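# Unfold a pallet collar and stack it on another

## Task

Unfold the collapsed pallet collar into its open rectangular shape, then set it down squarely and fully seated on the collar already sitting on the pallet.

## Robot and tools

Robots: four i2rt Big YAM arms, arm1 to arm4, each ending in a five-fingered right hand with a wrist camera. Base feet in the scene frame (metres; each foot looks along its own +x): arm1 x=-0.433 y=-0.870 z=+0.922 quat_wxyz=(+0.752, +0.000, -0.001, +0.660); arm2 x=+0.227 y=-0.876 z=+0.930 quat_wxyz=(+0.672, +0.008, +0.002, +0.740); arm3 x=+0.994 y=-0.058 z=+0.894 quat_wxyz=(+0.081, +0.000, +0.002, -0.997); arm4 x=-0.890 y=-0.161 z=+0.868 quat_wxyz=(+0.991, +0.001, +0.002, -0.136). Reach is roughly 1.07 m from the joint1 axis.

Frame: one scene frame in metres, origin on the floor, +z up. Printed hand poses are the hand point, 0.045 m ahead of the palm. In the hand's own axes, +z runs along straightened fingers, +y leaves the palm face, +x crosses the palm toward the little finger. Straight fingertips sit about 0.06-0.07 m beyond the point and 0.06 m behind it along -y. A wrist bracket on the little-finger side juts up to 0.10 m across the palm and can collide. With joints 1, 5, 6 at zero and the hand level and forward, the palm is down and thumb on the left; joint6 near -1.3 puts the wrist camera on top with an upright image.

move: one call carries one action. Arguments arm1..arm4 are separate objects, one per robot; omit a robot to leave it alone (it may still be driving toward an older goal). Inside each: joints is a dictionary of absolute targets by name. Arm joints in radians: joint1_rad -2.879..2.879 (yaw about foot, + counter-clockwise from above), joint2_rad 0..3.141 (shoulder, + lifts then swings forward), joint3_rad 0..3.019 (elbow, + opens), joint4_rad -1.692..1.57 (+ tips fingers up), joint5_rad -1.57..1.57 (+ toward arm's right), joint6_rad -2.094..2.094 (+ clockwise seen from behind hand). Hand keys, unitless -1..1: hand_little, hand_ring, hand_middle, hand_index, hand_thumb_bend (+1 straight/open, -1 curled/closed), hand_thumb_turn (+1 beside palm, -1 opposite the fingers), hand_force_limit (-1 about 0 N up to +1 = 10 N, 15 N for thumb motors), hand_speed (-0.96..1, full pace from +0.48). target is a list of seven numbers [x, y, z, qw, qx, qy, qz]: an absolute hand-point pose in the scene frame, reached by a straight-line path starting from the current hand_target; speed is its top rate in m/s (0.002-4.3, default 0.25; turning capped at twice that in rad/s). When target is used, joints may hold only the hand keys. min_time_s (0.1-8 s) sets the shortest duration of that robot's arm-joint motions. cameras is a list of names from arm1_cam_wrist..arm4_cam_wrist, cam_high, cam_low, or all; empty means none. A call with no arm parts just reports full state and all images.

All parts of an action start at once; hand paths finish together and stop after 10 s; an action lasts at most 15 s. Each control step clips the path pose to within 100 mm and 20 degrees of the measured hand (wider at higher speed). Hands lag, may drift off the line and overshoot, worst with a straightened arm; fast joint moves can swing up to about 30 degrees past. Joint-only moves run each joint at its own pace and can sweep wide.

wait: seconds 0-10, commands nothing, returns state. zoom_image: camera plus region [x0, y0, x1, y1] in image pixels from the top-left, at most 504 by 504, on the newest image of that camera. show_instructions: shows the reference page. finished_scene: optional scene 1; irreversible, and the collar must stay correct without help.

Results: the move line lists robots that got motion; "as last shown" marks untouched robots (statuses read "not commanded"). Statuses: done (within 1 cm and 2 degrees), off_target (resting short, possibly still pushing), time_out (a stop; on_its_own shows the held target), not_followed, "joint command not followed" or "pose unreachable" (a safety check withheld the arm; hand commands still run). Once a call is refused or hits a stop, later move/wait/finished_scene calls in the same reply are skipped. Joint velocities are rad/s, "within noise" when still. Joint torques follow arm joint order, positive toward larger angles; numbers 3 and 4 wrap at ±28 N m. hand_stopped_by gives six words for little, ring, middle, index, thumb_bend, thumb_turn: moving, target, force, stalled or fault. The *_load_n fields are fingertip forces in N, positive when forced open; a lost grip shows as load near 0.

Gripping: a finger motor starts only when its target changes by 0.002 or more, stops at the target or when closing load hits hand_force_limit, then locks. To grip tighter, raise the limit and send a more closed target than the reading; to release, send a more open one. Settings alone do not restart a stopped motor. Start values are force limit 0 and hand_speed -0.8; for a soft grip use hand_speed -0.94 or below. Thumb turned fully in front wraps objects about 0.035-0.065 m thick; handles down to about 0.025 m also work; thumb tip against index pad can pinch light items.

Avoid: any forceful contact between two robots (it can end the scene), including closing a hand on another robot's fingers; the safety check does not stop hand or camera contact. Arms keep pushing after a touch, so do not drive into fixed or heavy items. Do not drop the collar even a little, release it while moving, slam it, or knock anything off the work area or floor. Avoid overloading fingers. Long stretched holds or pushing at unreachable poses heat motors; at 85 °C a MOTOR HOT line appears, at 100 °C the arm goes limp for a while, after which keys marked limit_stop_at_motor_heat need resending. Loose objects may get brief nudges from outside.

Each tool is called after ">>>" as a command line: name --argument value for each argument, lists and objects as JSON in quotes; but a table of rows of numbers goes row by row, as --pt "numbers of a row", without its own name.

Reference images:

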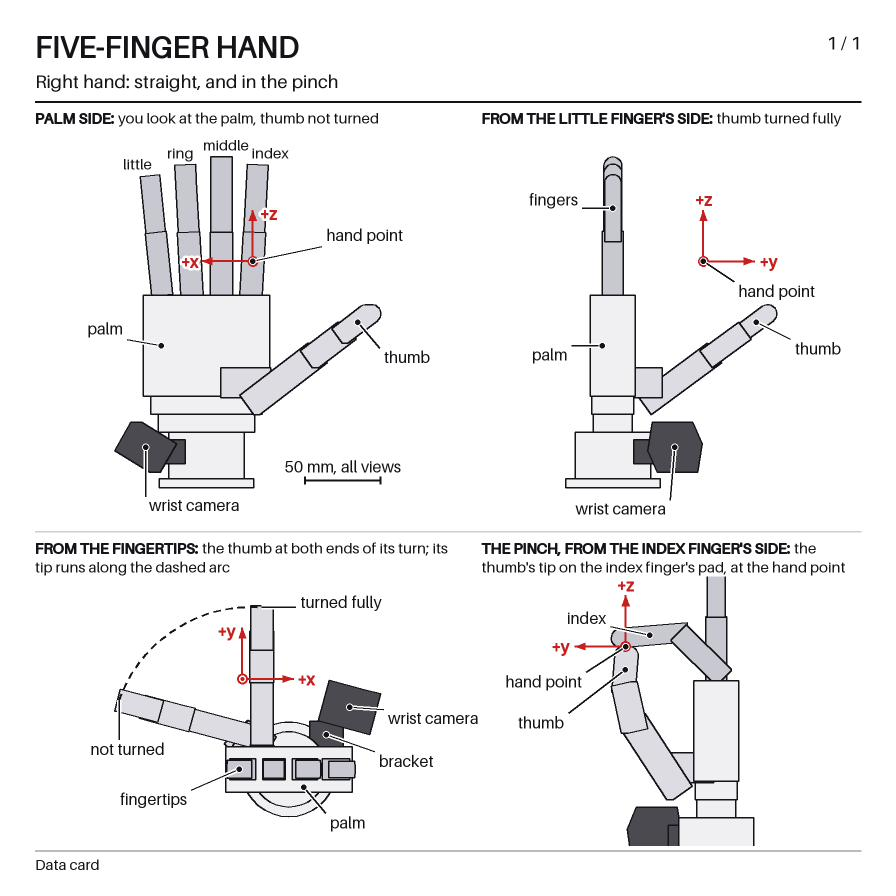

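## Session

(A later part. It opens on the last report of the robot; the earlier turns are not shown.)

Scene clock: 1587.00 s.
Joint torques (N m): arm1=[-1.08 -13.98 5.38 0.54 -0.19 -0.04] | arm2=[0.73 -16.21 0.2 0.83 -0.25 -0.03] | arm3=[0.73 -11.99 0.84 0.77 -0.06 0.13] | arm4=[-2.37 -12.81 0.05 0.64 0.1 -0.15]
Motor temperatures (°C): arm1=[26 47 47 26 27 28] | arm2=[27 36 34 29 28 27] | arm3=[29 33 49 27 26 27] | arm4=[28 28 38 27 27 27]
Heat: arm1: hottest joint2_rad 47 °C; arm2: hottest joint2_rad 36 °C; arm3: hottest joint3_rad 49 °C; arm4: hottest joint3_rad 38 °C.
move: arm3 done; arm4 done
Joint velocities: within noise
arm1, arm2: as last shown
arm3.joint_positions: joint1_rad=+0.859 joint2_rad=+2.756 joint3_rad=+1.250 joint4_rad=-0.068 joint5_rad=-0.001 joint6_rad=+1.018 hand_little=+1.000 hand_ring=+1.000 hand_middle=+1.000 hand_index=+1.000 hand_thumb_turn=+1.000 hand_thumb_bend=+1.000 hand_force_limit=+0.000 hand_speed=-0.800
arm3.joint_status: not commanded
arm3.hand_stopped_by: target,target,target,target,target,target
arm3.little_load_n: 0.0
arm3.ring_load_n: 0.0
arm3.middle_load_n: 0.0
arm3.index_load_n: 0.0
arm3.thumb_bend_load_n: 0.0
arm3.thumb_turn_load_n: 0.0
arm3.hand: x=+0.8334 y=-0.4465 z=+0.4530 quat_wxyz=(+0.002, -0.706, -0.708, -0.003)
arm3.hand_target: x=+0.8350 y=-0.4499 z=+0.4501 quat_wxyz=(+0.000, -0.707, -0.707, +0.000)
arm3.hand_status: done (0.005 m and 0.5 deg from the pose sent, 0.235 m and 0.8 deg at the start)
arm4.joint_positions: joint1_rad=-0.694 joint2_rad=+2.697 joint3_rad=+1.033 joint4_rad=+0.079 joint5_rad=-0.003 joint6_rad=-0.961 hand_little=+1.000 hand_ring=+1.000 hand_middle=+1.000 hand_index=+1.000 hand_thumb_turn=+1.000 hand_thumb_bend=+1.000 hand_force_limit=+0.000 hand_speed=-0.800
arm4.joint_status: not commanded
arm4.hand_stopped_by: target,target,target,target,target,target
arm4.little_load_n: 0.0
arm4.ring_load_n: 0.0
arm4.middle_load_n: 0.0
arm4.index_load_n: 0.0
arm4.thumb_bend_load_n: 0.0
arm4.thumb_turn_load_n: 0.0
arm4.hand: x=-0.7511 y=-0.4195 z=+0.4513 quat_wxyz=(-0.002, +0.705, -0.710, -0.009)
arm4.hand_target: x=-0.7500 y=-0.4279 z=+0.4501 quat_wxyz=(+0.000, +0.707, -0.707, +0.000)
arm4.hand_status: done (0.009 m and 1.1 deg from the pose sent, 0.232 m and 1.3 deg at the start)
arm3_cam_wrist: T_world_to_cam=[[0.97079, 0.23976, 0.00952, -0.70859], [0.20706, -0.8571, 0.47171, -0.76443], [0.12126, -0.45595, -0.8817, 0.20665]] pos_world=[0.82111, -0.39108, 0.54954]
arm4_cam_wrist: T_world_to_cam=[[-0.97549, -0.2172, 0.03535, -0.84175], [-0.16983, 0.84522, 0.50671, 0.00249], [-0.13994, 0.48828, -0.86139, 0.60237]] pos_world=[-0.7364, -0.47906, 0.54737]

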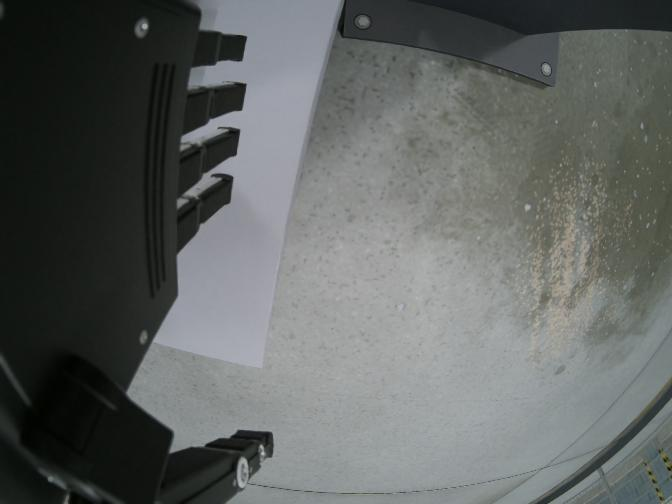

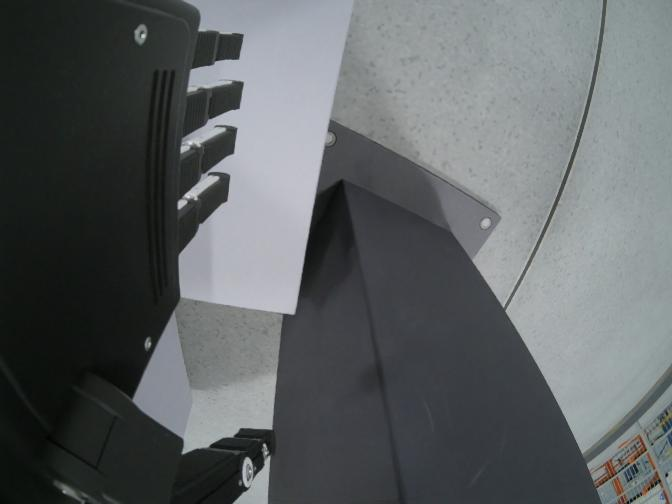

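>>> move --arm3 '{"target":[0.73,-0.45,0.45,0,0.7071,0.7071,0],"speed":0.15}' --arm4 '{"target":[-0.645,-0.428,0.45,0,0.7071,-0.7071,0],"speed":0.15}' --cameras '["cam_high"]'

>>> zoom_image --camera "cam_high" --region '[260, 60, 740, 330]'

Scene clock: 1592.00 s.
Joint torques (N m): arm1=[-1.2 -13.98 5.38 0.34 -0.07 -0.05] | arm2=[1.08 -16.03 -0.16 0.76 -0.19 -0.04] | arm3=[-3.6 -13.04 4.66 0.87 0.91 0.11] | arm4=[1.9 -14.8 3.64 0.24 -0.77 0.17]
Motor temperatures (°C): arm1=[26 46 46 26 27 28] | arm2=[27 36 33 29 28 27] | arm3=[29 34 48 27 26 27] | arm4=[28 28 37 27 27 27]
Heat: arm1: hottest joint2_rad 46 °C; arm2: hottest joint2_rad 36 °C; arm3: hottest joint3_rad 48 °C; arm4: hottest joint3_rad 37 °C.
move: arm3 off_target; arm4 off_target
Joint velocities: within noise
arm1, arm2: as last shown
arm1.joint_positions: joint1_rad=-0.436 joint2_rad=+2.924 joint3_rad=+1.916 joint4_rad=-0.538 joint5_rad=+0.002 joint6_rad=-0.731 hand_little=+1.000 hand_ring=+1.000 hand_middle=+1.000 hand_index=+1.000 hand_thumb_turn=+1.000 hand_thumb_bend=-1.000 hand_force_limit=+1.000 hand_speed=+0.480
arm1.index_load_n: -0.5
arm1.hand: x=-0.1212 y=-0.4139 z=+0.4755 quat_wxyz=(-0.010, +0.997, +0.082, +0.009)
arm1.hand_target: x=-0.1305 y=-0.4307 z=+0.4515 quat_wxyz=(+0.000, +0.998, +0.070, +0.000)
arm2.joint_positions: joint1_rad=+0.274 joint2_rad=+2.864 joint3_rad=+1.275 joint4_rad=-0.049 joint5_rad=-0.019 joint6_rad=+0.484 hand_little=+1.000 hand_ring=+1.000 hand_middle=+1.000 hand_index=+1.000 hand_thumb_turn=-1.000 hand_thumb_bend=+1.000 hand_force_limit=+1.000 hand_speed=+0.300
arm2.hand: x=+0.0427 y=-0.5759 z=+0.4583 quat_wxyz=(+0.031, +0.998, -0.057, -0.002)
arm2.hand_target: x=+0.0452 y=-0.5900 z=+0.4504 quat_wxyz=(+0.040, +0.998, -0.050, +0.000)
arm3.joint_positions: joint1_rad=+0.729 joint2_rad=+2.775 joint3_rad=+1.382 joint4_rad=-0.234 joint5_rad=-0.027 joint6_rad=+0.833 hand_little=+1.000 hand_ring=+1.000 hand_middle=+1.000 hand_index=+1.000 hand_thumb_turn=+1.000 hand_thumb_bend=+1.000 hand_force_limit=+0.000 hand_speed=-0.800
arm3.joint_status: not commanded
arm3.hand_stopped_by: target,target,target,target,target,target
arm3.little_load_n: 0.0
arm3.ring_load_n: -0.5
arm3.middle_load_n: 0.0
arm3.index_load_n: 0.0
arm3.thumb_bend_load_n: 0.0
arm3.thumb_turn_load_n: 0.0
arm3.hand: x=+0.7749 y=-0.4382 z=+0.4542 quat_wxyz=(-0.010, -0.687, -0.726, -0.031)
arm3.hand_target: x=+0.7308 y=-0.4484 z=+0.4524 quat_wxyz=(+0.001, -0.707, -0.707, +0.000)
arm3.hand_status: off_target (0.047 m and 4.9 deg from the pose sent, 0.103 m and 0.5 deg at the start)
arm4.joint_positions: joint1_rad=-0.533 joint2_rad=+2.697 joint3_rad=+1.173 joint4_rad=-0.092 joint5_rad=+0.016 joint6_rad=-0.792 hand_little=+1.000 hand_ring=+1.000 hand_middle=+1.000 hand_index=+1.000 hand_thumb_turn=+1.000 hand_thumb_bend=+1.000 hand_force_limit=+0.000 hand_speed=-0.800
arm4.joint_status: not commanded
arm4.hand_stopped_by: target,target,target,target,target,target
arm4.little_load_n: 0.0
arm4.ring_load_n: 0.0
arm4.middle_load_n: 0.0
arm4.index_load_n: 0.0
arm4.thumb_bend_load_n: 0.0
arm4.thumb_turn_load_n: 0.0
arm4.hand: x=-0.6780 y=-0.4186 z=+0.4525 quat_wxyz=(+0.008, +0.702, -0.712, -0.024)
arm4.hand_target: x=-0.6455 y=-0.4275 z=+0.4512 quat_wxyz=(-0.001, +0.707, -0.707, +0.000)
arm4.hand_status: off_target (0.034 m and 3.0 deg from the pose sent, 0.106 m and 1.1 deg at the start)

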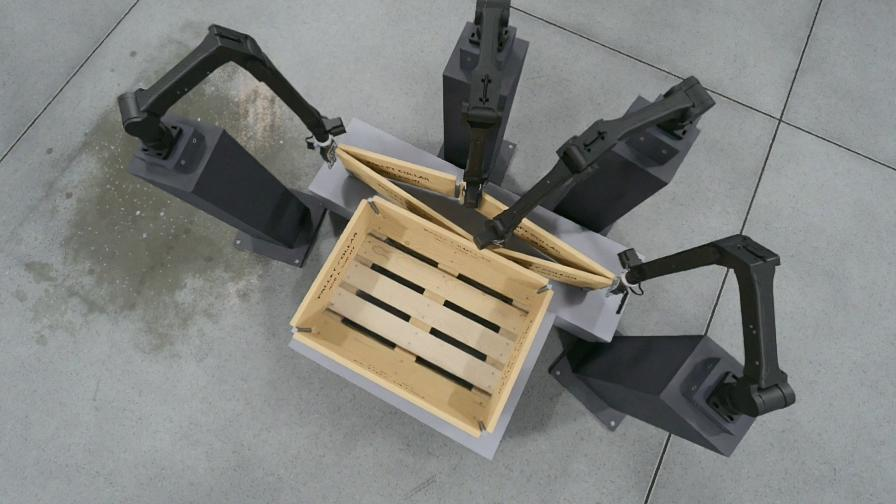

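Scaled by 1.050.

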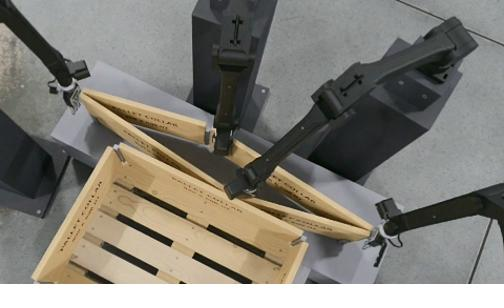

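>>> move --arm3 '{"joints":{"joint1_rad":0.58,"joint2_rad":2.79,"joint3_rad":1.44},"min_time_s":2}' --arm4 '{"joints":{"joint1_rad":-0.38,"joint2_rad":2.72,"joint3_rad":1.23},"min_time_s":2}' --arm1 '{"joints":{"joint1_rad":-0.36,"joint2_rad":2.88,"joint3_rad":2.12,"joint4_rad":-0.55},"min_time_s":2}' --arm2 '{"joints":{"joint2_rad":2.98,"joint3_rad":1.12,"joint4_rad":-0.15},"min_time_s":2}' --cameras '["cam_high"]'

>>> zoom_image --camera "cam_high" --region '[300, 100, 680, 330]'

Scene clock: 1602.03 s.
Joint torques (N m): arm1=[3.14 -23 14.98 1.58 -0.73 0.02] | arm2=[1.49 -8.94 -9.78 -4 -0.42 -0.41] | arm3=[-4.07 -14.1 4.34 1.4 1.15 0.45] | arm4=[4.89 -15.03 4.53 0.81 -1.48 -0.25]
Motor temperatures (°C): arm1=[26 45 45 26 27 28] | arm2=[27 36 33 29 28 27] | arm3=[29 35 46 27 27 27] | arm4=[28 29 37 27 27 27]
Heat: arm1: hottest joint2_rad 45 °C; arm2: hottest joint2_rad 36 °C; arm3: hottest joint3_rad 46 °C; arm4: hottest joint3_rad 37 °C.
move: arm1 time_out; arm2 time_out; arm3 time_out; arm4 time_out
Joint velocities: within noise
arm1.joint_positions: joint1_rad=-0.410 joint2_rad=+2.946 joint3_rad=+2.008 joint4_rad=-0.598 joint5_rad=+0.021 joint6_rad=-0.738 hand_little=+1.000 hand_ring=+1.000 hand_middle=+1.000 hand_index=+1.000 hand_thumb_turn=+1.000 hand_thumb_bend=-1.000 hand_force_limit=+1.000 hand_speed=+0.480
arm1.joint_status: joint1_rad time_out (moved +0.026 of +0.076); joint3_rad time_out (moved +0.092 of +0.204); the others done
arm1.hand_stopped_by: target,target,target,target,target,target
arm1.little_load_n: 0.0
arm1.ring_load_n: 0.0
arm1.middle_load_n: 0.0
arm1.index_load_n: 0.0
arm1.thumb_bend_load_n: 0.0
arm1.thumb_turn_load_n: 0.0
arm1.on_its_own: joint1_rad reads -0.410 and still pushes toward -0.360 since a time_out; joint3_rad reads +2.008 and still pushes toward +2.120 since a time_out
arm1.hand: x=-0.1170 y=-0.3866 z=+0.4818 quat_wxyz=(-0.008, +0.995, +0.099, +0.019)
arm1.hand_target: x=-0.0944 y=-0.2705 z=+0.5460 quat_wxyz=(-0.107, +0.985, +0.110, +0.074)
arm1.hand_status: not commanded
arm2.joint_positions: joint1_rad=+0.274 joint2_rad=+2.877 joint3_rad=+1.226 joint4_rad=-0.056 joint5_rad=-0.014 joint6_rad=+0.515 hand_little=+1.000 hand_ring=+1.000 hand_middle=+1.000 hand_index=+1.000 hand_thumb_turn=-1.000 hand_thumb_bend=+1.000 hand_force_limit=+1.000 hand_speed=+0.300
arm2.joint_status: joint3_rad time_out (moved -0.049 of -0.155); joint4_rad time_out (moved -0.008 of -0.101); the others done
arm2.hand_stopped_by: target,target,target,target,target,target
arm2.little_load_n: 0.0
arm2.ring_load_n: 0.0
arm2.middle_load_n: 0.0
arm2.index_load_n: 0.0
arm2.thumb_bend_load_n: 0.0
arm2.thumb_turn_load_n: 0.0
arm2.on_its_own: joint3_rad reads +1.226 and still pushes toward +1.120 since a time_out; joint4_rad reads -0.056 and still pushes toward -0.150 since a time_out; joint6_rad reads +0.515 and still pushes toward +0.477 since a time_out
arm2.hand: x=+0.0571 y=-0.6130 z=+0.4580 quat_wxyz=(+0.061, +0.995, -0.072, +0.016)
arm2.hand_target: x=+0.1112 y=-0.7560 z=+0.4662 quat_wxyz=(+0.199, +0.976, -0.050, +0.073)
arm2.hand_status: not commanded
arm3.joint_positions: joint1_rad=+0.635 joint2_rad=+2.804 joint3_rad=+1.393 joint4_rad=-0.252 joint5_rad=-0.034 joint6_rad=+0.795 hand_little=+1.000 hand_ring=+1.000 hand_middle=+1.000 hand_index=+1.000 hand_thumb_turn=+1.000 hand_thumb_bend=+1.000 hand_force_limit=+0.000 hand_speed=-0.800
arm3.joint_status: joint1_rad time_out (moved -0.093 of -0.149); the others done
arm3.hand_stopped_by: target,target,target,target,target,target
arm3.little_load_n: 0.0
arm3.ring_load_n: 0.0
arm3.middle_load_n: 0.0
arm3.index_load_n: 0.0
arm3.thumb_bend_load_n: -0.5
arm3.thumb_turn_load_n: 0.0
arm3.on_its_own: joint1_rad reads +0.635 and still pushes toward +0.580 since a time_out; joint5_rad reads -0.034 and still pushes toward -0.002 since a time_out; joint6_rad reads +0.795 and still pushes toward +0.842 since a time_out
arm3.hand: x=+0.7521 y=-0.4047 z=+0.4445 quat_wxyz=(-0.015, -0.706, -0.706, -0.047)
arm3.hand_target: x=+0.6928 y=-0.4207 z=+0.4490 quat_wxyz=(+0.001, -0.742, -0.671, +0.000)
arm3.hand_status: not commanded
arm4.joint_positions: joint1_rad=-0.443 joint2_rad=+2.737 joint3_rad=+1.173 joint4_rad=-0.109 joint5_rad=+0.034 joint6_rad=-0.749 hand_little=+1.000 hand_ring=+1.000 hand_middle=+1.000 hand_index=+1.000 hand_thumb_turn=+1.000 hand_thumb_bend=+1.000 hand_force_limit=+0.000 hand_speed=-0.800
arm4.joint_status: joint1_rad time_out (moved +0.091 of +0.153); the others done
arm4.hand_stopped_by: target,target,target,target,target,target
arm4.little_load_n: 0.0
arm4.ring_load_n: 0.0
arm4.middle_load_n: 0.0
arm4.index_load_n: 0.0
arm4.thumb_bend_load_n: 0.0
arm4.thumb_turn_load_n: 0.0
arm4.on_its_own: joint1_rad reads -0.443 and still pushes toward -0.380 since a time_out; joint5_rad reads +0.034 and still pushes toward -0.002 since a time_out
arm4.hand: x=-0.6767 y=-0.3807 z=+0.4423 quat_wxyz=(+0.020, +0.718, -0.694, -0.052)
arm4.hand_target: x=-0.6183 y=-0.3944 z=+0.4414 quat_wxyz=(-0.001, +0.748, -0.664, -0.005)
arm4.hand_status: not commanded

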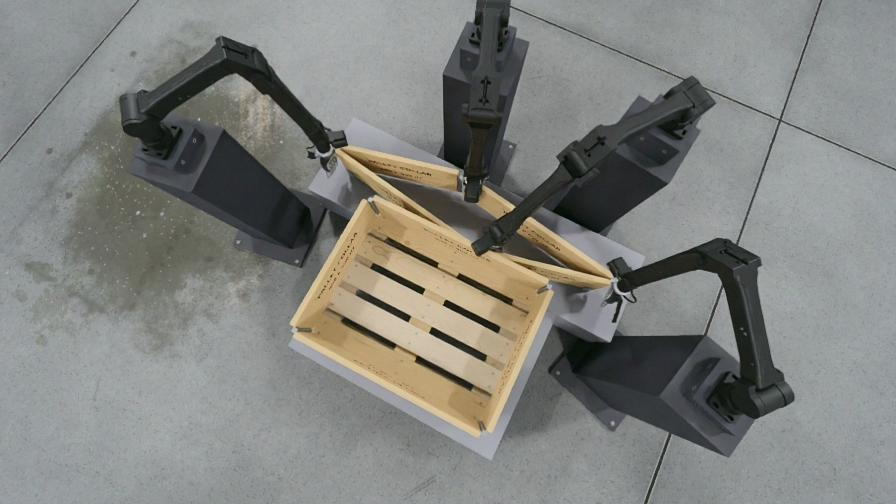

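Scaled by 1.326.

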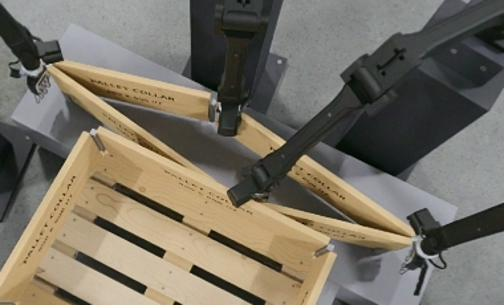

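>>> move --arm1 '{"target":[-0.13,-0.43,0.50,0,0.995,0.10,0],"speed":0.2}' --arm3 '{"target":[0.74,-0.41,0.45,0,0.73,0.683,0],"speed":0.2}' --arm4 '{"target":[-0.655,-0.41,0.45,0,0.73,-0.683,0],"speed":0.2}' --arm2 '{"target":[0.06,-0.625,0.46,0.04,0.994,-0.095,0],"speed":0.2}'

>>> move --arm1 '{"target":[-0.14,-0.45,0.63,0,0.998,0.05,0],"speed":0.3}'

>>> move --arm1 '{"target":[-0.33,-0.49,0.63,0,0.9952,-0.098,0],"speed":0.3,"joints":{"hand_thumb_bend":1}}' --cameras '["arm1_cam_wrist","cam_high"]'

Scene clock: 1619.83 s.
Joint torques (N m): arm1=[-2.02 -17.49 4.4 0.24 0.02 -0.32] | arm2=[0.73 -15.68 -2.45 0.85 -0.37 0.18] | arm3=[0.56 -13.63 0.47 0.77 0.05 0.13] | arm4=[-1.2 -15.97 0.76 1.06 -0.35 -0.22]
Motor temperatures (°C): arm1=[26 48 45 27 28 28] | arm2=[27 36 34 30 28 27] | arm3=[29 36 43 27 28 28] | arm4=[28 29 36 27 28 27]
Heat: arm1: hottest joint2_rad 48 °C; arm2: hottest joint2_rad 36 °C; arm3: hottest joint3_rad 43 °C; arm4: hottest joint3_rad 36 °C.
move: arm1 off_target; arm2 off_target; arm3 done; arm4 off_target
Joint velocities: within noise
arm1.joint_positions: joint1_rad=-0.421 joint2_rad=+2.858 joint3_rad=+1.807 joint4_rad=-0.547 joint5_rad=+0.000 joint6_rad=-0.750 hand_little=+1.000 hand_ring=+1.000 hand_middle=+1.000 hand_index=+1.000 hand_thumb_turn=+1.000 hand_thumb_bend=-1.000 hand_force_limit=+1.000 hand_speed=+0.480
arm1.joint_status: not commanded
arm1.hand_stopped_by: target,target,target,target,target,target
arm1.little_load_n: 0.0
arm1.ring_load_n: 0.0
arm1.middle_load_n: 0.0
arm1.index_load_n: 0.0
arm1.thumb_bend_load_n: 0.0
arm1.thumb_turn_load_n: 0.0
arm1.hand: x=-0.1429 y=-0.4346 z=+0.4959 quat_wxyz=(+0.010, +0.995, +0.099, -0.008)
arm1.hand_target: x=-0.1300 y=-0.4302 z=+0.5001 quat_wxyz=(+0.000, +0.995, +0.100, +0.000)
arm1.hand_status: off_target (0.014 m and 1.5 deg from the pose sent, 0.049 m and 2.4 deg at the start; pose on its path clipped on 7 of 46 steps)
arm2.joint_positions: joint1_rad=+0.266 joint2_rad=+2.858 joint3_rad=+1.162 joint4_rad=+0.066 joint5_rad=-0.017 joint6_rad=+0.538 hand_little=+1.000 hand_ring=+1.000 hand_middle=+1.000 hand_index=+1.000 hand_thumb_turn=-1.000 hand_thumb_bend=+1.000 hand_force_limit=+1.000 hand_speed=+0.300
arm2.joint_status: not commanded
arm2.hand_stopped_by: target,target,target,target,target,target
arm2.little_load_n: 0.0
arm2.ring_load_n: 0.0
arm2.middle_load_n: 0.0
arm2.index_load_n: 0.0
arm2.thumb_bend_load_n: 0.0
arm2.thumb_turn_load_n: 0.0
arm2.hand: x=+0.0564 y=-0.6085 z=+0.4624 quat_wxyz=(+0.027, +0.996, -0.088, -0.003)
arm2.hand_target: x=+0.0601 y=-0.6247 z=+0.4603 quat_wxyz=(+0.040, +0.995, -0.095, +0.000)
arm2.hand_status: off_target (0.017 m and 1.7 deg from the pose sent, 0.012 m and 4.0 deg at the start; pose on its path clipped on 11 of 46 steps)
arm3.joint_positions: joint1_rad=+0.629 joint2_rad=+2.780 joint3_rad=+1.324 joint4_rad=-0.128 joint5_rad=-0.005 joint6_rad=+0.853 hand_little=+1.000 hand_ring=+1.000 hand_middle=+1.000 hand_index=+1.000 hand_thumb_turn=+1.000 hand_thumb_bend=+1.000 hand_force_limit=+0.000 hand_speed=-0.800
arm3.joint_status: not commanded
arm3.hand_stopped_by: target,target,target,target,target,target
arm3.little_load_n: 0.0
arm3.ring_load_n: 0.0
arm3.middle_load_n: 0.0
arm3.index_load_n: 0.0
arm3.thumb_bend_load_n: 0.0
arm3.thumb_turn_load_n: 0.0
arm3.hand: x=+0.7425 y=-0.4041 z=+0.4465 quat_wxyz=(+0.000, -0.729, -0.685, -0.008)
arm3.hand_target: x=+0.7400 y=-0.4101 z=+0.4500 quat_wxyz=(+0.000, -0.730, -0.683, +0.000)
arm3.hand_status: done (0.007 m and 1.0 deg from the pose sent, 0.014 m and 6.9 deg at the start)
arm4.joint_positions: joint1_rad=-0.473 joint2_rad=+2.719 joint3_rad=+1.149 joint4_rad=-0.060 joint5_rad=+0.009 joint6_rad=-0.790 hand_little=+1.000 hand_ring=+1.000 hand_middle=+1.000 hand_index=+1.000 hand_thumb_turn=+1.000 hand_thumb_bend=+1.000 hand_force_limit=+0.000 hand_speed=-0.800
arm4.joint_status: not commanded
arm4.hand_stopped_by: target,target,target,target,target,target
arm4.little_load_n: 0.0
arm4.ring_load_n: 0.0
arm4.middle_load_n: 0.0
arm4.index_load_n: 0.0
arm4.thumb_bend_load_n: 0.0
arm4.thumb_turn_load_n: 0.0
arm4.hand: x=-0.6761 y=-0.3910 z=+0.4447 quat_wxyz=(+0.005, +0.722, -0.691, -0.031)
arm4.hand_target: x=-0.6551 y=-0.4098 z=+0.4506 quat_wxyz=(+0.000, +0.730, -0.683, +0.000)
arm4.hand_status: off_target (0.029 m and 3.9 deg from the pose sent, 0.037 m and 6.6 deg at the start)
pictures: none

Scene clock: 1621.23 s.
Joint torques (N m): arm1=[-1.9 -15.74 4.66 -0.5 0.01 -0.08] | arm2=[0.21 -15.5 -2.35 0.46 -0.31 0.2] | arm3=[0.56 -13.68 0.47 0.79 0.04 0.12] | arm4=[-0.97 -15.44 0.76 1.07 -0.32 -0.24]
Motor temperatures (°C): arm1=[26 48 45 27 28 28] | arm2=[27 36 34 30 28 27] | arm3=[29 36 43 27 27 28] | arm4=[28 29 36 27 28 27]
Heat: arm1: hottest joint2_rad 48 °C; arm2: hottest joint2_rad 36 °C; arm3: hottest joint3_rad 43 °C; arm4: hottest joint3_rad 36 °C.
move: arm1 done
Joint velocities: within noise
arm1.joint_positions: joint1_rad=-0.437 joint2_rad=+2.512 joint3_rad=+1.526 joint4_rad=-0.567 joint5_rad=+0.000 joint6_rad=-0.696 hand_little=+1.000 hand_ring=+1.000 hand_middle=+1.000 hand_index=+1.000 hand_thumb_turn=+1.000 hand_thumb_bend=-1.000 hand_force_limit=+1.000 hand_speed=+0.480
arm1.joint_status: not commanded
arm1.hand_stopped_by: target,target,target,target,target,target
arm1.little_load_n: 0.0
arm1.ring_load_n: 0.0
arm1.middle_load_n: 0.0
arm1.index_load_n: 0.0
arm1.thumb_bend_load_n: 0.0
arm1.thumb_turn_load_n: 0.0
arm1.hand: x=-0.1417 y=-0.4412 z=+0.6332 quat_wxyz=(-0.007, +0.998, +0.065, +0.006)
arm1.hand_target: x=-0.1401 y=-0.4499 z=+0.6301 quat_wxyz=(+0.000, +0.999, +0.050, +0.000)
arm1.hand_status: done (0.009 m and 2.0 deg from the pose sent, 0.135 m and 5.9 deg at the start)
arm2, arm3, arm4: as last shown
arm2.hand: x=+0.0563 y=-0.6085 z=+0.4624 quat_wxyz=(+0.027, +0.996, -0.088, -0.003)
pictures: none

Scene clock: 1622.93 s.
Joint torques (N m): arm1=[-0.5 -14.45 2 0.21 0.1 -0.06] | arm2=[0.03 -15.91 -2.15 0.77 -0.42 0.16] | arm3=[0.56 -13.63 0.47 0.8 0.04 0.12] | arm4=[-1.49 -16.09 0.84 1.09 -0.32 -0.23]
Motor temperatures (°C): arm1=[26 47 44 27 28 28] | arm2=[27 36 33 30 28 27] | arm3=[29 36 43 27 27 28] | arm4=[28 29 36 27 28 27]
Heat: arm1: hottest joint2_rad 47 °C; arm2: hottest joint2_rad 36 °C; arm3: hottest joint3_rad 43 °C; arm4: hottest joint3_rad 36 °C.
move: arm1 off_target
Joint velocities: within noise
arm1.joint_positions: joint1_rad=-0.195 joint2_rad=+2.405 joint3_rad=+1.117 joint4_rad=-0.313 joint5_rad=-0.004 joint6_rad=-0.141 hand_little=+1.000 hand_ring=+1.000 hand_middle=+1.000 hand_index=+1.000 hand_thumb_turn=+1.000 hand_thumb_bend=+1.000 hand_force_limit=+1.000 hand_speed=+0.480
arm1.joint_status: all done
arm1.hand_stopped_by: target,target,target,target,target,target
arm1.little_load_n: 0.0
arm1.ring_load_n: 0.0
arm1.middle_load_n: 0.0
arm1.index_load_n: 0.0
arm1.thumb_bend_load_n: 0.0
arm1.thumb_turn_load_n: 0.0
arm1.hand: x=-0.3315 y=-0.4998 z=+0.6240 quat_wxyz=(+0.014, +0.996, -0.092, -0.005)
arm1.hand_target: x=-0.3300 y=-0.4901 z=+0.6300 quat_wxyz=(+0.000, +0.995, -0.098, +0.000)
arm1.hand_status: off_target (0.012 m and 1.8 deg from the pose sent, 0.195 m and 18.7 deg at the start)
arm2, arm3, arm4: as last shown
arm1_cam_wrist: T_world_to_cam=[[0.08123, -0.99669, 0.00193, -0.46901], [-0.86109, -0.06921, 0.50372, -0.62858], [-0.50193, -0.04258, -0.86386, 0.46763]] pos_world=[-0.26845, -0.49106, 0.7215]

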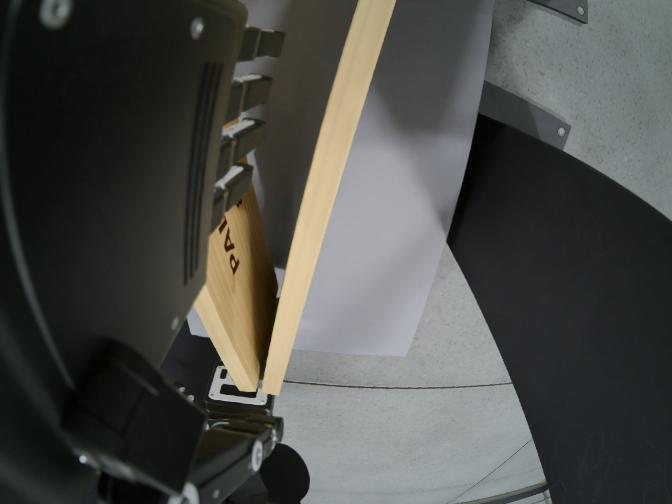

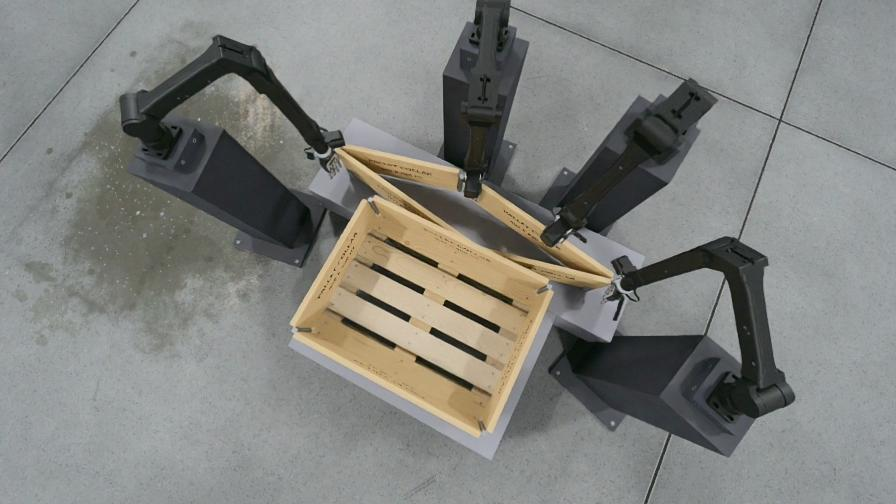

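>>> move --arm1 '{"target":[-0.325,-0.512,0.60,0,0.9962,-0.0872,0],"speed":0.2,"joints":{"hand_thumb_turn":-1}}'

>>> move --arm1 '{"target":[-0.325,-0.519,0.455,0,0.9962,-0.0872,0],"speed":0.15}' --cameras '["arm1_cam_wrist"]'

Scene clock: 1631.17 s.
Joint torques (N m): arm1=[-2.08 -12.86 1.81 0.29 0.1 -0.33] | arm2=[0.67 -15.68 -2.25 0.7 -0.36 0.15] | arm3=[0.56 -13.68 0.47 0.79 0.04 0.12] | arm4=[-1.26 -15.56 0.64 1.03 -0.32 -0.21]
Motor temperatures (°C): arm1=[26 46 43 26 28 28] | arm2=[27 37 33 29 28 27] | arm3=[29 36 42 27 27 28] | arm4=[28 30 35 27 28 27]
Heat: arm1: hottest joint2_rad 46 °C; arm2: hottest joint2_rad 37 °C; arm3: hottest joint3_rad 42 °C; arm4: hottest joint3_rad 35 °C.
move: arm1 done
Joint velocities: within noise
arm1.joint_positions: joint1_rad=-0.199 joint2_rad=+2.448 joint3_rad=+1.092 joint4_rad=-0.227 joint5_rad=-0.003 joint6_rad=-0.156 hand_little=+1.000 hand_ring=+1.000 hand_middle=+1.000 hand_index=+1.000 hand_thumb_turn=-1.000 hand_thumb_bend=+1.000 hand_force_limit=+1.000 hand_speed=+0.480
arm1.joint_status: all done
arm1.hand_stopped_by: target,target,target,target,target,target
arm1.little_load_n: 0.0
arm1.ring_load_n: 0.0
arm1.middle_load_n: 0.0
arm1.index_load_n: 0.0
arm1.thumb_bend_load_n: 0.0
arm1.thumb_turn_load_n: 0.0
arm1.hand: x=-0.3328 y=-0.5117 z=+0.6021 quat_wxyz=(+0.005, +0.996, -0.087, -0.002)
arm1.hand_target: x=-0.3252 y=-0.5121 z=+0.6001 quat_wxyz=(+0.000, +0.996, -0.087, +0.000)
arm1.hand_status: done (0.008 m and 0.6 deg from the pose sent, 0.028 m and 1.8 deg at the start)
arm2, arm3, arm4: as last shown
arm4.index_load_n: 0.5
pictures: none

Scene clock: 1632.73 s.
Joint torques (N m): arm1=[-2.08 -13.27 1.2 0.12 0.1 -0.35] | arm2=[-0.03 -15.15 -2.26 0.55 -0.33 0.17] | arm3=[0.62 -13.63 0.47 0.8 0.04 0.12] | arm4=[-1.2 -15.5 0.73 1.05 -0.33 -0.24]
Motor temperatures (°C): arm1=[26 46 43 26 28 28] | arm2=[27 37 33 29 28 27] | arm3=[29 36 42 27 27 28] | arm4=[28 30 35 27 28 27]
Heat: arm1: hottest joint2_rad 46 °C; arm2: hottest joint2_rad 37 °C; arm3: hottest joint3_rad 42 °C; arm4: hottest joint3_rad 35 °C.
move: arm1 done
Joint velocities: within noise
arm1.joint_positions: joint1_rad=-0.204 joint2_rad=+2.828 joint3_rad=+1.325 joint4_rad=-0.083 joint5_rad=-0.002 joint6_rad=-0.161 hand_little=+1.000 hand_ring=+1.000 hand_middle=+1.000 hand_index=+1.000 hand_thumb_turn=-1.000 hand_thumb_bend=+1.000 hand_force_limit=+1.000 hand_speed=+0.480
arm1.joint_status: not commanded
arm1.hand_stopped_by: target,target,target,target,target,target
arm1.little_load_n: 0.0
arm1.ring_load_n: 0.0
arm1.middle_load_n: 0.0
arm1.index_load_n: 0.0
arm1.thumb_bend_load_n: 0.0
arm1.thumb_turn_load_n: 0.0
arm1.hand: x=-0.3337 y=-0.5217 z=+0.4567 quat_wxyz=(+0.006, +0.996, -0.087, -0.003)
arm1.hand_target: x=-0.3251 y=-0.5192 z=+0.4551 quat_wxyz=(+0.000, +0.996, -0.087, +0.000)
arm1.hand_status: done (0.009 m and 0.8 deg from the pose sent, 0.147 m and 0.6 deg at the start)
arm2, arm3, arm4: as last shown
arm2.joint_positions: joint1_rad=+0.266 joint2_rad=+2.858 joint3_rad=+1.162 joint4_rad=+0.067 joint5_rad=-0.018 joint6_rad=+0.539 hand_little=+1.000 hand_ring=+1.000 hand_middle=+1.000 hand_index=+1.000 hand_thumb_turn=-1.000 hand_thumb_bend=+1.000 hand_force_limit=+1.000 hand_speed=+0.300
arm2.thumb_turn_load_n: 0.5
arm2.hand: x=+0.0561 y=-0.6084 z=+0.4625 quat_wxyz=(+0.027, +0.996, -0.089, -0.003)
arm4.joint_positions: joint1_rad=-0.473 joint2_rad=+2.719 joint3_rad=+1.149 joint4_rad=-0.060 joint5_rad=+0.009 joint6_rad=-0.791 hand_little=+1.000 hand_ring=+1.000 hand_middle=+1.000 hand_index=+1.000 hand_thumb_turn=+1.000 hand_thumb_bend=+1.000 hand_force_limit=+0.000 hand_speed=-0.800
arm4.index_load_n: 0.0
arm1_cam_wrist: T_world_to_cam=[[0.09153, -0.99573, -0.01211, -0.47999], [-0.86317, -0.08539, 0.49764, -0.55411], [-0.49655, -0.03509, -0.8673, 0.32833]] pos_world=[-0.27133, -0.51373, 0.5547]

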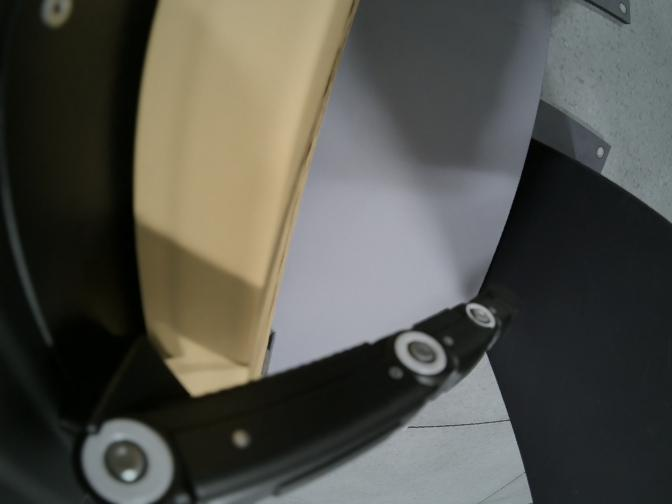

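>>> move --arm1 '{"joints":{"joint2_rad":2.96,"joint3_rad":1.16,"joint4_rad":-0.2},"min_time_s":2}' --arm2 '{"joints":{"joint2_rad":2.98,"joint3_rad":1.0,"joint4_rad":-0.05},"min_time_s":2}' --arm3 '{"target":[0.68,-0.42,0.45,0,0.7071,0.7071,0],"speed":0.1}' --arm4 '{"target":[-0.61,-0.44,0.45,0,0.7071,-0.7071,0],"speed":0.1}' --cameras '["cam_high"]'

>>> zoom_image --camera "cam_high" --region '[300, 100, 680, 330]'

Scene clock: 1642.13 s.
Joint torques (N m): arm1=[-1.08 -4.6 -10.02 -4.4 -0.5 -0.32] | arm2=[0.56 -7.3 -11.15 -4.23 -0.31 0.18] | arm3=[-1.32 -13.1 4.85 0.94 0.53 -0.02] | arm4=[1.61 -16.32 5.48 1.03 -1.14 -0.13]
Motor temperatures (°C): arm1=[26 43 43 27 28 28] | arm2=[27 37 34 29 28 27] | arm3=[29 36 41 27 27 28] | arm4=[28 30 35 27 28 27]
Heat: arm1: hottest joint2_rad 43 °C; arm2: hottest joint2_rad 37 °C; arm3: hottest joint3_rad 41 °C; arm4: hottest joint3_rad 35 °C.
move: arm1 time_out; arm2 time_out; arm3 off_target; arm4 off_target
Joint velocities: within noise
arm1.joint_positions: joint1_rad=-0.216 joint2_rad=+2.847 joint3_rad=+1.272 joint4_rad=-0.086 joint5_rad=+0.014 joint6_rad=-0.163 hand_little=+1.000 hand_ring=+1.000 hand_middle=+1.000 hand_index=+1.000 hand_thumb_turn=-1.000 hand_thumb_bend=+1.000 hand_force_limit=+1.000 hand_speed=+0.480
arm1.joint_status: joint3_rad time_out (moved -0.053 of -0.165); joint4_rad time_out (moved -0.003 of -0.117); the others done
arm1.hand_stopped_by: target,target,target,target,target,target
arm1.little_load_n: 0.0
arm1.ring_load_n: 0.0
arm1.middle_load_n: 1.5
arm1.index_load_n: 0.0
arm1.thumb_bend_load_n: 0.0
arm1.thumb_turn_load_n: 0.0
arm1.on_its_own: joint3_rad reads +1.272 and still pushes toward +1.160 since a time_out; joint4_rad reads -0.086 and still pushes toward -0.200 since a time_out
arm1.hand: x=-0.3420 y=-0.5681 z=+0.4540 quat_wxyz=(+0.045, +0.995, -0.091, -0.004)
arm1.hand_target: x=-0.3993 y=-0.7223 z=+0.4652 quat_wxyz=(+0.205, +0.973, -0.085, -0.055)
arm1.hand_status: not commanded
arm2.joint_positions: joint1_rad=+0.266 joint2_rad=+2.874 joint3_rad=+1.106 joint4_rad=+0.054 joint5_rad=-0.018 joint6_rad=+0.542 hand_little=+1.000 hand_ring=+1.000 hand_middle=+1.000 hand_index=+1.000 hand_thumb_turn=-1.000 hand_thumb_bend=+1.000 hand_force_limit=+1.000 hand_speed=+0.300
arm2.joint_status: joint3_rad time_out (moved -0.056 of -0.162); joint4_rad time_out (moved -0.013 of -0.117); the others done
arm2.hand_stopped_by: target,target,target,target,target,target
arm2.little_load_n: 0.0
arm2.ring_load_n: 0.5
arm2.middle_load_n: 0.0
arm2.index_load_n: 0.0
arm2.thumb_bend_load_n: 0.0
arm2.thumb_turn_load_n: 0.5
arm2.on_its_own: joint3_rad reads +1.106 and still pushes toward +1.000 since a time_out; joint4_rad reads +0.054 and still pushes toward -0.050 since a time_out
arm2.hand: x=+0.0734 y=-0.6542 z=+0.4654 quat_wxyz=(+0.066, +0.994, -0.090, +0.016)
arm2.hand_target: x=+0.1257 y=-0.7968 z=+0.4827 quat_wxyz=(+0.206, +0.970, -0.094, +0.083)
arm2.hand_status: not commanded
arm3.joint_positions: joint1_rad=+0.583 joint2_rad=+2.782 joint3_rad=+1.434 joint4_rad=-0.274 joint5_rad=-0.018 joint6_rad=+0.733 hand_little=+1.000 hand_ring=+1.000 hand_middle=+1.000 hand_index=+1.000 hand_thumb_turn=+1.000 hand_thumb_bend=+1.000 hand_force_limit=+0.000 hand_speed=-0.800
arm3.joint_status: not commanded
arm3.hand_stopped_by: target,target,target,target,target,target
arm3.little_load_n: 0.0
arm3.ring_load_n: 0.0
arm3.middle_load_n: 0.0
arm3.index_load_n: 0.0
arm3.thumb_bend_load_n: 0.5
arm3.thumb_turn_load_n: -0.5
arm3.hand: x=+0.7101 y=-0.4081 z=+0.4549 quat_wxyz=(-0.008, -0.703, -0.711, -0.027)
arm3.hand_target: x=+0.6804 y=-0.4192 z=+0.4517 quat_wxyz=(+0.000, -0.707, -0.707, +0.000)
arm3.hand_status: off_target (0.033 m and 3.3 deg from the pose sent, 0.065 m and 3.7 deg at the start)
arm4.joint_positions: joint1_rad=-0.493 joint2_rad=+2.720 joint3_rad=+1.245 joint4_rad=-0.197 joint5_rad=+0.026 joint6_rad=-0.723 hand_little=+1.000 hand_ring=+1.000 hand_middle=+1.000 hand_index=+1.000 hand_thumb_turn=+1.000 hand_thumb_bend=+1.000 hand_force_limit=+0.000 hand_speed=-0.800
arm4.joint_status: not commanded
arm4.hand_stopped_by: target,target,target,target,target,target
arm4.little_load_n: 0.0
arm4.ring_load_n: 0.0
arm4.middle_load_n: 0.0
arm4.index_load_n: 0.0
arm4.thumb_bend_load_n: 0.0
arm4.thumb_turn_load_n: 0.0
arm4.hand: x=-0.6628 y=-0.4112 z=+0.4501 quat_wxyz=(+0.016, +0.691, -0.721, -0.052)
arm4.hand_target: x=-0.6108 y=-0.4388 z=+0.4539 quat_wxyz=(+0.000, +0.708, -0.707, +0.000)
arm4.hand_status: off_target (0.060 m and 6.7 deg from the pose sent, 0.082 m and 4.4 deg at the start)

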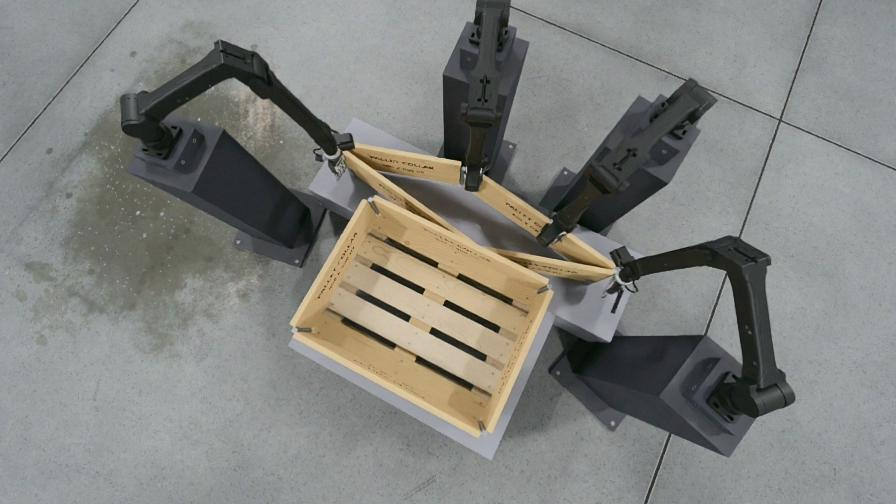

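Scaled by 1.326.

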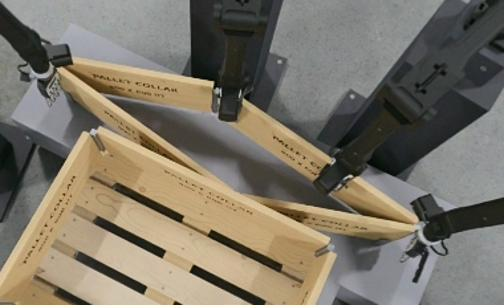

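>>> move --arm1 '{"target":[-0.335,-0.555,0.47,0,0.9958,-0.0915,0],"speed":0.2}' --arm2 '{"target":[0.075,-0.64,0.475,0,0.9958,-0.0915,0],"speed":0.2}' --arm3 '{"target":[0.76,-0.42,0.47,0,0.7071,0.7071,0],"speed":0.2}' --arm4 '{"target":[-0.73,-0.40,0.47,0,0.7071,-0.7071,0],"speed":0.2}'

>>> move --arm2 '{"target":[-0.04,-0.618,0.475,0,0.9958,-0.0915,0],"speed":0.15}' --arm3 '{"target":[0.76,-0.42,0.68,0,0.7071,0.7071,0],"speed":0.3}' --arm4 '{"target":[-0.73,-0.40,0.68,0,0.7071,-0.7071,0],"speed":0.3}' --cameras '["cam_high","arm2_cam_wrist","arm1_cam_wrist"]'

>>> zoom_image --camera "cam_high" --region '[300, 100, 680, 330]'

Scene clock: 1684.80 s.
Joint torques (N m): arm1=[-1.73 -13.86 -0.59 0.21 0.01 -0.31] | arm2=[0.15 -16.21 -2.62 1.21 0.01 0.08] | arm3=[0.44 -13.8 0.4 0.77 0.1 0.13] | arm4=[-1.96 -13.45 -1.16 0.58 -0.04 -0.16]
Motor temperatures (°C): arm1=[26 38 43 28 28 28] | arm2=[27 36 37 30 28 27] | arm3=[29 36 40 27 27 27] | arm4=[28 32 35 27 28 27]
Heat: arm1: hottest joint3_rad 43 °C; arm2: hottest joint3_rad 37 °C; arm3: hottest joint3_rad 40 °C; arm4: hottest joint3_rad 35 °C.
move: arm1 off_target; arm2 done; arm3 done; arm4 done
Joint velocities: within noise
arm1.joint_positions: joint1_rad=-0.217 joint2_rad=+2.806 joint3_rad=+1.203 joint4_rad=+0.005 joint5_rad=+0.000 joint6_rad=-0.164 hand_little=+1.000 hand_ring=+1.000 hand_middle=+1.000 hand_index=+1.000 hand_thumb_turn=-1.000 hand_thumb_bend=+1.000 hand_force_limit=+1.000 hand_speed=+0.480
arm1.joint_status: not commanded
arm1.hand_stopped_by: target,target,target,target,target,target
arm1.little_load_n: 0.0
arm1.ring_load_n: 0.0
arm1.middle_load_n: 0.0
arm1.index_load_n: 0.0
arm1.thumb_bend_load_n: 0.0
arm1.thumb_turn_load_n: 0.0
arm1.hand: x=-0.3432 y=-0.5640 z=+0.4650 quat_wxyz=(+0.013, +0.996, -0.091, -0.003)
arm1.hand_target: x=-0.3350 y=-0.5550 z=+0.4700 quat_wxyz=(+0.000, +0.996, -0.092, +0.000)
arm1.hand_status: off_target (0.013 m and 1.5 deg from the pose sent, 0.022 m and 5.2 deg at the start; pose on its path clipped on 13 of 55 steps)
arm2.joint_positions: joint1_rad=+0.266 joint2_rad=+2.841 joint3_rad=+1.021 joint4_rad=+0.229 joint5_rad=+0.009 joint6_rad=+0.540 hand_little=+1.000 hand_ring=+1.000 hand_middle=+1.000 hand_index=+1.000 hand_thumb_turn=-1.000 hand_thumb_bend=+1.000 hand_force_limit=+1.000 hand_speed=+0.300
arm2.joint_status: not commanded
arm2.hand_stopped_by: target,target,target,target,target,target
arm2.little_load_n: 0.0
arm2.ring_load_n: 0.0
arm2.middle_load_n: 0.0
arm2.index_load_n: 0.0
arm2.thumb_bend_load_n: 0.0
arm2.thumb_turn_load_n: 0.0
arm2.hand: x=+0.0744 y=-0.6418 z=+0.4738 quat_wxyz=(+0.004, +0.996, -0.089, +0.001)
arm2.hand_target: x=+0.0750 y=-0.6398 z=+0.4750 quat_wxyz=(+0.000, +0.996, -0.092, +0.000)
arm2.hand_status: done (0.002 m and 0.6 deg from the pose sent, 0.017 m and 7.7 deg at the start; pose on its path clipped on 11 of 55 steps)
arm3.joint_positions: joint1_rad=+0.681 joint2_rad=+2.732 joint3_rad=+1.279 joint4_rad=-0.134 joint5_rad=-0.006 joint6_rad=+0.837 hand_little=+1.000 hand_ring=+1.000 hand_middle=+1.000 hand_index=+1.000 hand_thumb_turn=+1.000 hand_thumb_bend=+1.000 hand_force_limit=+0.000 hand_speed=-0.800
arm3.joint_status: not commanded
arm3.hand_stopped_by: target,target,target,target,target,target
arm3.little_load_n: 0.0
arm3.ring_load_n: 0.0
arm3.middle_load_n: 0.0
arm3.index_load_n: 0.0
arm3.thumb_bend_load_n: -0.5
arm3.thumb_turn_load_n: 0.0
arm3.hand: x=+0.7643 y=-0.4134 z=+0.4648 quat_wxyz=(-0.001, -0.705, -0.709, -0.010)
arm3.hand_target: x=+0.7600 y=-0.4201 z=+0.4700 quat_wxyz=(+0.000, -0.707, -0.707, +0.000)
arm3.hand_status: done (0.009 m and 1.2 deg from the pose sent, 0.053 m and 3.3 deg at the start)
arm4.joint_positions: joint1_rad=-0.605 joint2_rad=+2.654 joint3_rad=+0.982 joint4_rad=+0.091 joint5_rad=+0.001 joint6_rad=-0.868 hand_little=+1.000 hand_ring=+1.000 hand_middle=+1.000 hand_index=+1.000 hand_thumb_turn=+1.000 hand_thumb_bend=+1.000 hand_force_limit=+0.000 hand_speed=-0.800
arm4.joint_status: not commanded
arm4.hand_stopped_by: target,target,target,target,target,target
arm4.little_load_n: 0.0
arm4.ring_load_n: 0.0
arm4.middle_load_n: 0.5
arm4.index_load_n: 0.5
arm4.thumb_bend_load_n: -0.5
arm4.thumb_turn_load_n: 0.0
arm4.hand: x=-0.7305 y=-0.3958 z=+0.4673 quat_wxyz=(+0.001, +0.703, -0.711, -0.007)
arm4.hand_target: x=-0.7301 y=-0.3999 z=+0.4699 quat_wxyz=(+0.000, +0.707, -0.707, +0.000)
arm4.hand_status: done (0.005 m and 1.0 deg from the pose sent, 0.071 m and 6.7 deg at the start)
pictures: none

Scene clock: 1686.50 s.
Joint torques (N m): arm1=[-1.73 -13.86 -0.58 0.24 0.02 -0.32] | arm2=[0.91 -17.55 -0.13 0.38 -0.09 0.11] | arm3=[0.32 -11.16 2.55 0.17 0.11 0.11] | arm4=[-2.08 -10.11 2.13 -0.06 -0.07 -0.18]
Motor temperatures (°C): arm1=[26 38 43 28 28 28] | arm2=[27 36 37 30 28 27] | arm3=[29 36 40 27 27 27] | arm4=[28 32 35 27 28 27]
Heat: arm1: hottest joint3_rad 43 °C; arm2: hottest joint3_rad 37 °C; arm3: hottest joint3_rad 40 °C; arm4: hottest joint3_rad 35 °C.
move: arm2 done; arm3 done; arm4 off_target
Joint velocities: within noise
arm1: as last shown
arm2.joint_positions: joint1_rad=+0.526 joint2_rad=+2.814 joint3_rad=+1.187 joint4_rad=+0.047 joint5_rad=+0.008 joint6_rad=+0.799 hand_little=+1.000 hand_ring=+1.000 hand_middle=+1.000 hand_index=+1.000 hand_thumb_turn=-1.000 hand_thumb_bend=+1.000 hand_force_limit=+1.000 hand_speed=+0.300
arm2.joint_status: not commanded
arm2.hand_stopped_by: target,target,target,target,target,target
arm2.little_load_n: 0.0
arm2.ring_load_n: 0.0
arm2.middle_load_n: 0.0
arm2.index_load_n: 0.0
arm2.thumb_bend_load_n: 0.0
arm2.thumb_turn_load_n: 0.0
arm2.hand: x=-0.0389 y=-0.6179 z=+0.4743 quat_wxyz=(-0.002, +0.996, -0.088, -0.002)
arm2.hand_target: x=-0.0399 y=-0.6179 z=+0.4750 quat_wxyz=(+0.000, +0.996, -0.091, +0.000)
arm2.hand_status: done (0.001 m and 0.5 deg from the pose sent, 0.117 m and 0.6 deg at the start)
arm3.joint_positions: joint1_rad=+0.681 joint2_rad=+2.160 joint3_rad=+1.010 joint4_rad=-0.397 joint5_rad=-0.006 joint6_rad=+0.837 hand_little=+1.000 hand_ring=+1.000 hand_middle=+1.000 hand_index=+1.000 hand_thumb_turn=+1.000 hand_thumb_bend=+1.000 hand_force_limit=+0.000 hand_speed=-0.800
arm3.joint_status: not commanded
arm3.hand_stopped_by: target,target,target,target,target,target
arm3.little_load_n: 0.0
arm3.ring_load_n: 0.0
arm3.middle_load_n: 0.0
arm3.index_load_n: 0.0
arm3.thumb_bend_load_n: -0.5
arm3.thumb_turn_load_n: 0.0
arm3.hand: x=+0.7545 y=-0.4254 z=+0.6835 quat_wxyz=(-0.002, -0.705, -0.709, +0.011)
arm3.hand_target: x=+0.7599 y=-0.4201 z=+0.6801 quat_wxyz=(+0.000, -0.707, -0.707, +0.000)
arm3.hand_status: done (0.008 m and 1.3 deg from the pose sent, 0.215 m and 1.2 deg at the start)
arm4.joint_positions: joint1_rad=-0.605 joint2_rad=+1.986 joint3_rad=+0.722 joint4_rad=-0.277 joint5_rad=+0.001 joint6_rad=-0.869 hand_little=+1.000 hand_ring=+1.000 hand_middle=+1.000 hand_index=+1.000 hand_thumb_turn=+1.000 hand_thumb_bend=+1.000 hand_force_limit=+0.000 hand_speed=-0.800
arm4.joint_status: not commanded
arm4.hand_stopped_by: target,target,target,target,target,target
arm4.little_load_n: 0.0
arm4.ring_load_n: 0.0
arm4.middle_load_n: 0.0
arm4.index_load_n: 0.0
arm4.thumb_bend_load_n: 0.0
arm4.thumb_turn_load_n: 0.0
arm4.hand: x=-0.7215 y=-0.4062 z=+0.6823 quat_wxyz=(+0.002, +0.704, -0.710, +0.013)
arm4.hand_target: x=-0.7299 y=-0.4000 z=+0.6801 quat_wxyz=(+0.000, +0.707, -0.707, +0.000)
arm4.hand_status: off_target (0.011 m and 1.6 deg from the pose sent, 0.213 m and 1.0 deg at the start)
pictures: arm1_cam_wrist, arm2_cam_wrist, cam_high
arm1_cam_wrist: T_world_to_cam=[[0.08208, -0.99662, 0.00089, -0.53095], [-0.8627, -0.0706, 0.50077, -0.56302], [-0.49901, -0.04187, -0.86558, 0.32382]] pos_world=[-0.28054, -0.55535, 0.56271]
arm2_cam_wrist: T_world_to_cam=[[0.11424, -0.99345, 0.00272, -0.61345], [-0.87663, -0.09952, 0.47075, -0.31493], [-0.4674, -0.05616, -0.88226, 0.48421]] pos_world=[0.02032, -0.61358, 0.57712]

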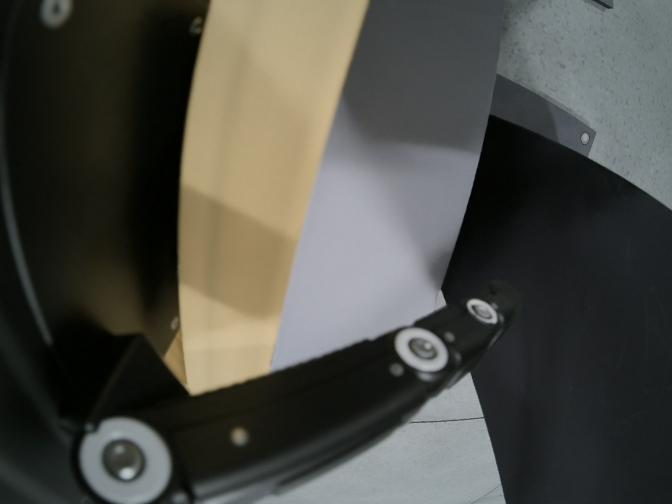

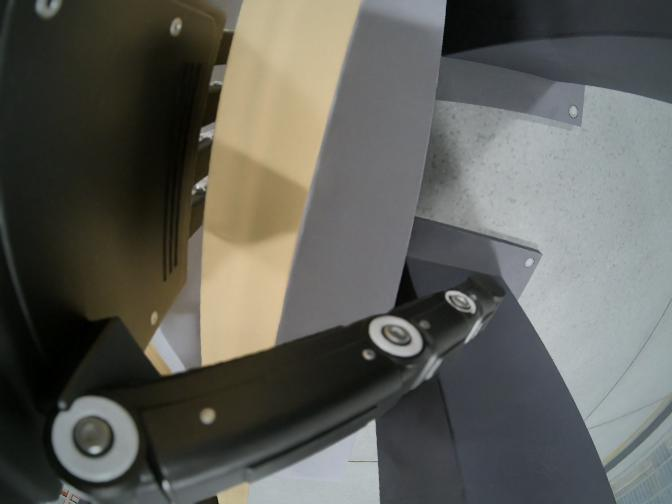

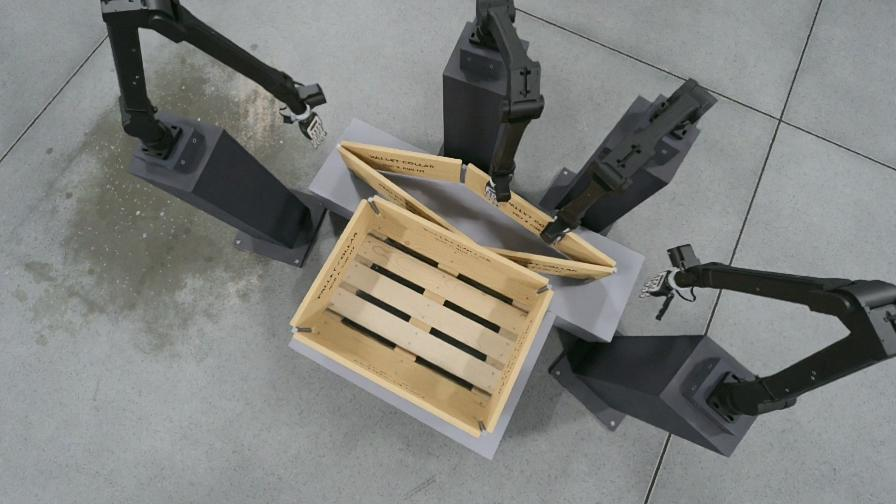

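Scaled by 1.326.

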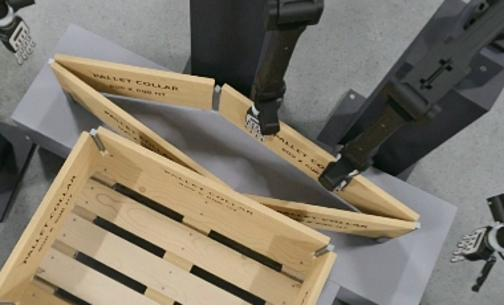

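>>> zoom_image --camera "cam_high" --region '[340, 180, 440, 240]'

>>> zoom_image --camera "cam_high" --region '[510, 250, 630, 322]'

>>> zoom_image --camera "cam_high" --region '[270, 300, 370, 360]'

>>> zoom_image --camera "cam_high" --region '[440, 395, 540, 455]'

>>> zoom_image --camera "cam_high" --region '[320, 125, 420, 185]'

>>> zoom_image --camera "cam_high" --region '[420, 140, 520, 200]'

Scaled by 5.040.

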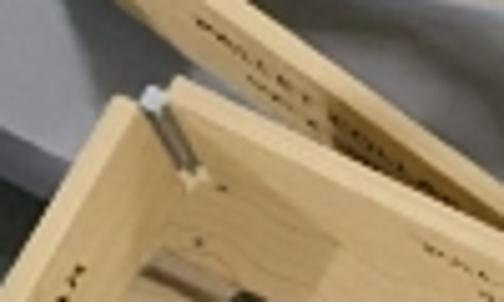

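Scaled by 4.200.

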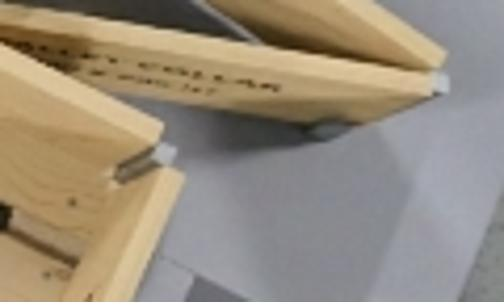

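Scaled by 5.040.

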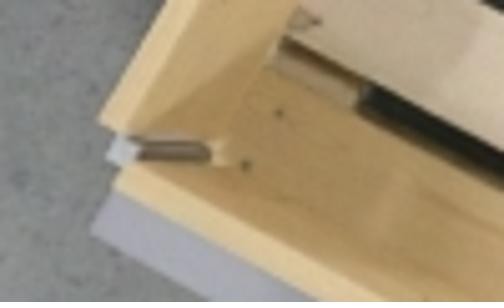

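Scaled by 5.040.

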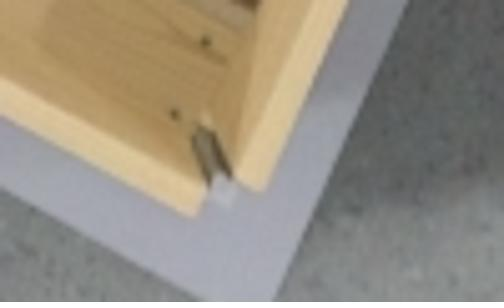

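Scaled by 5.040.

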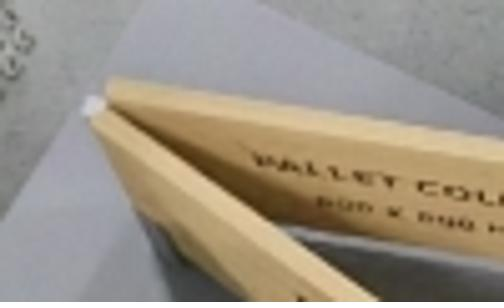

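Scaled by 5.040.

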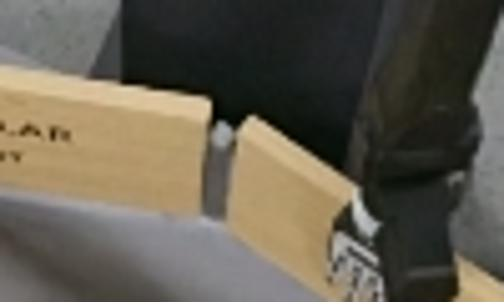

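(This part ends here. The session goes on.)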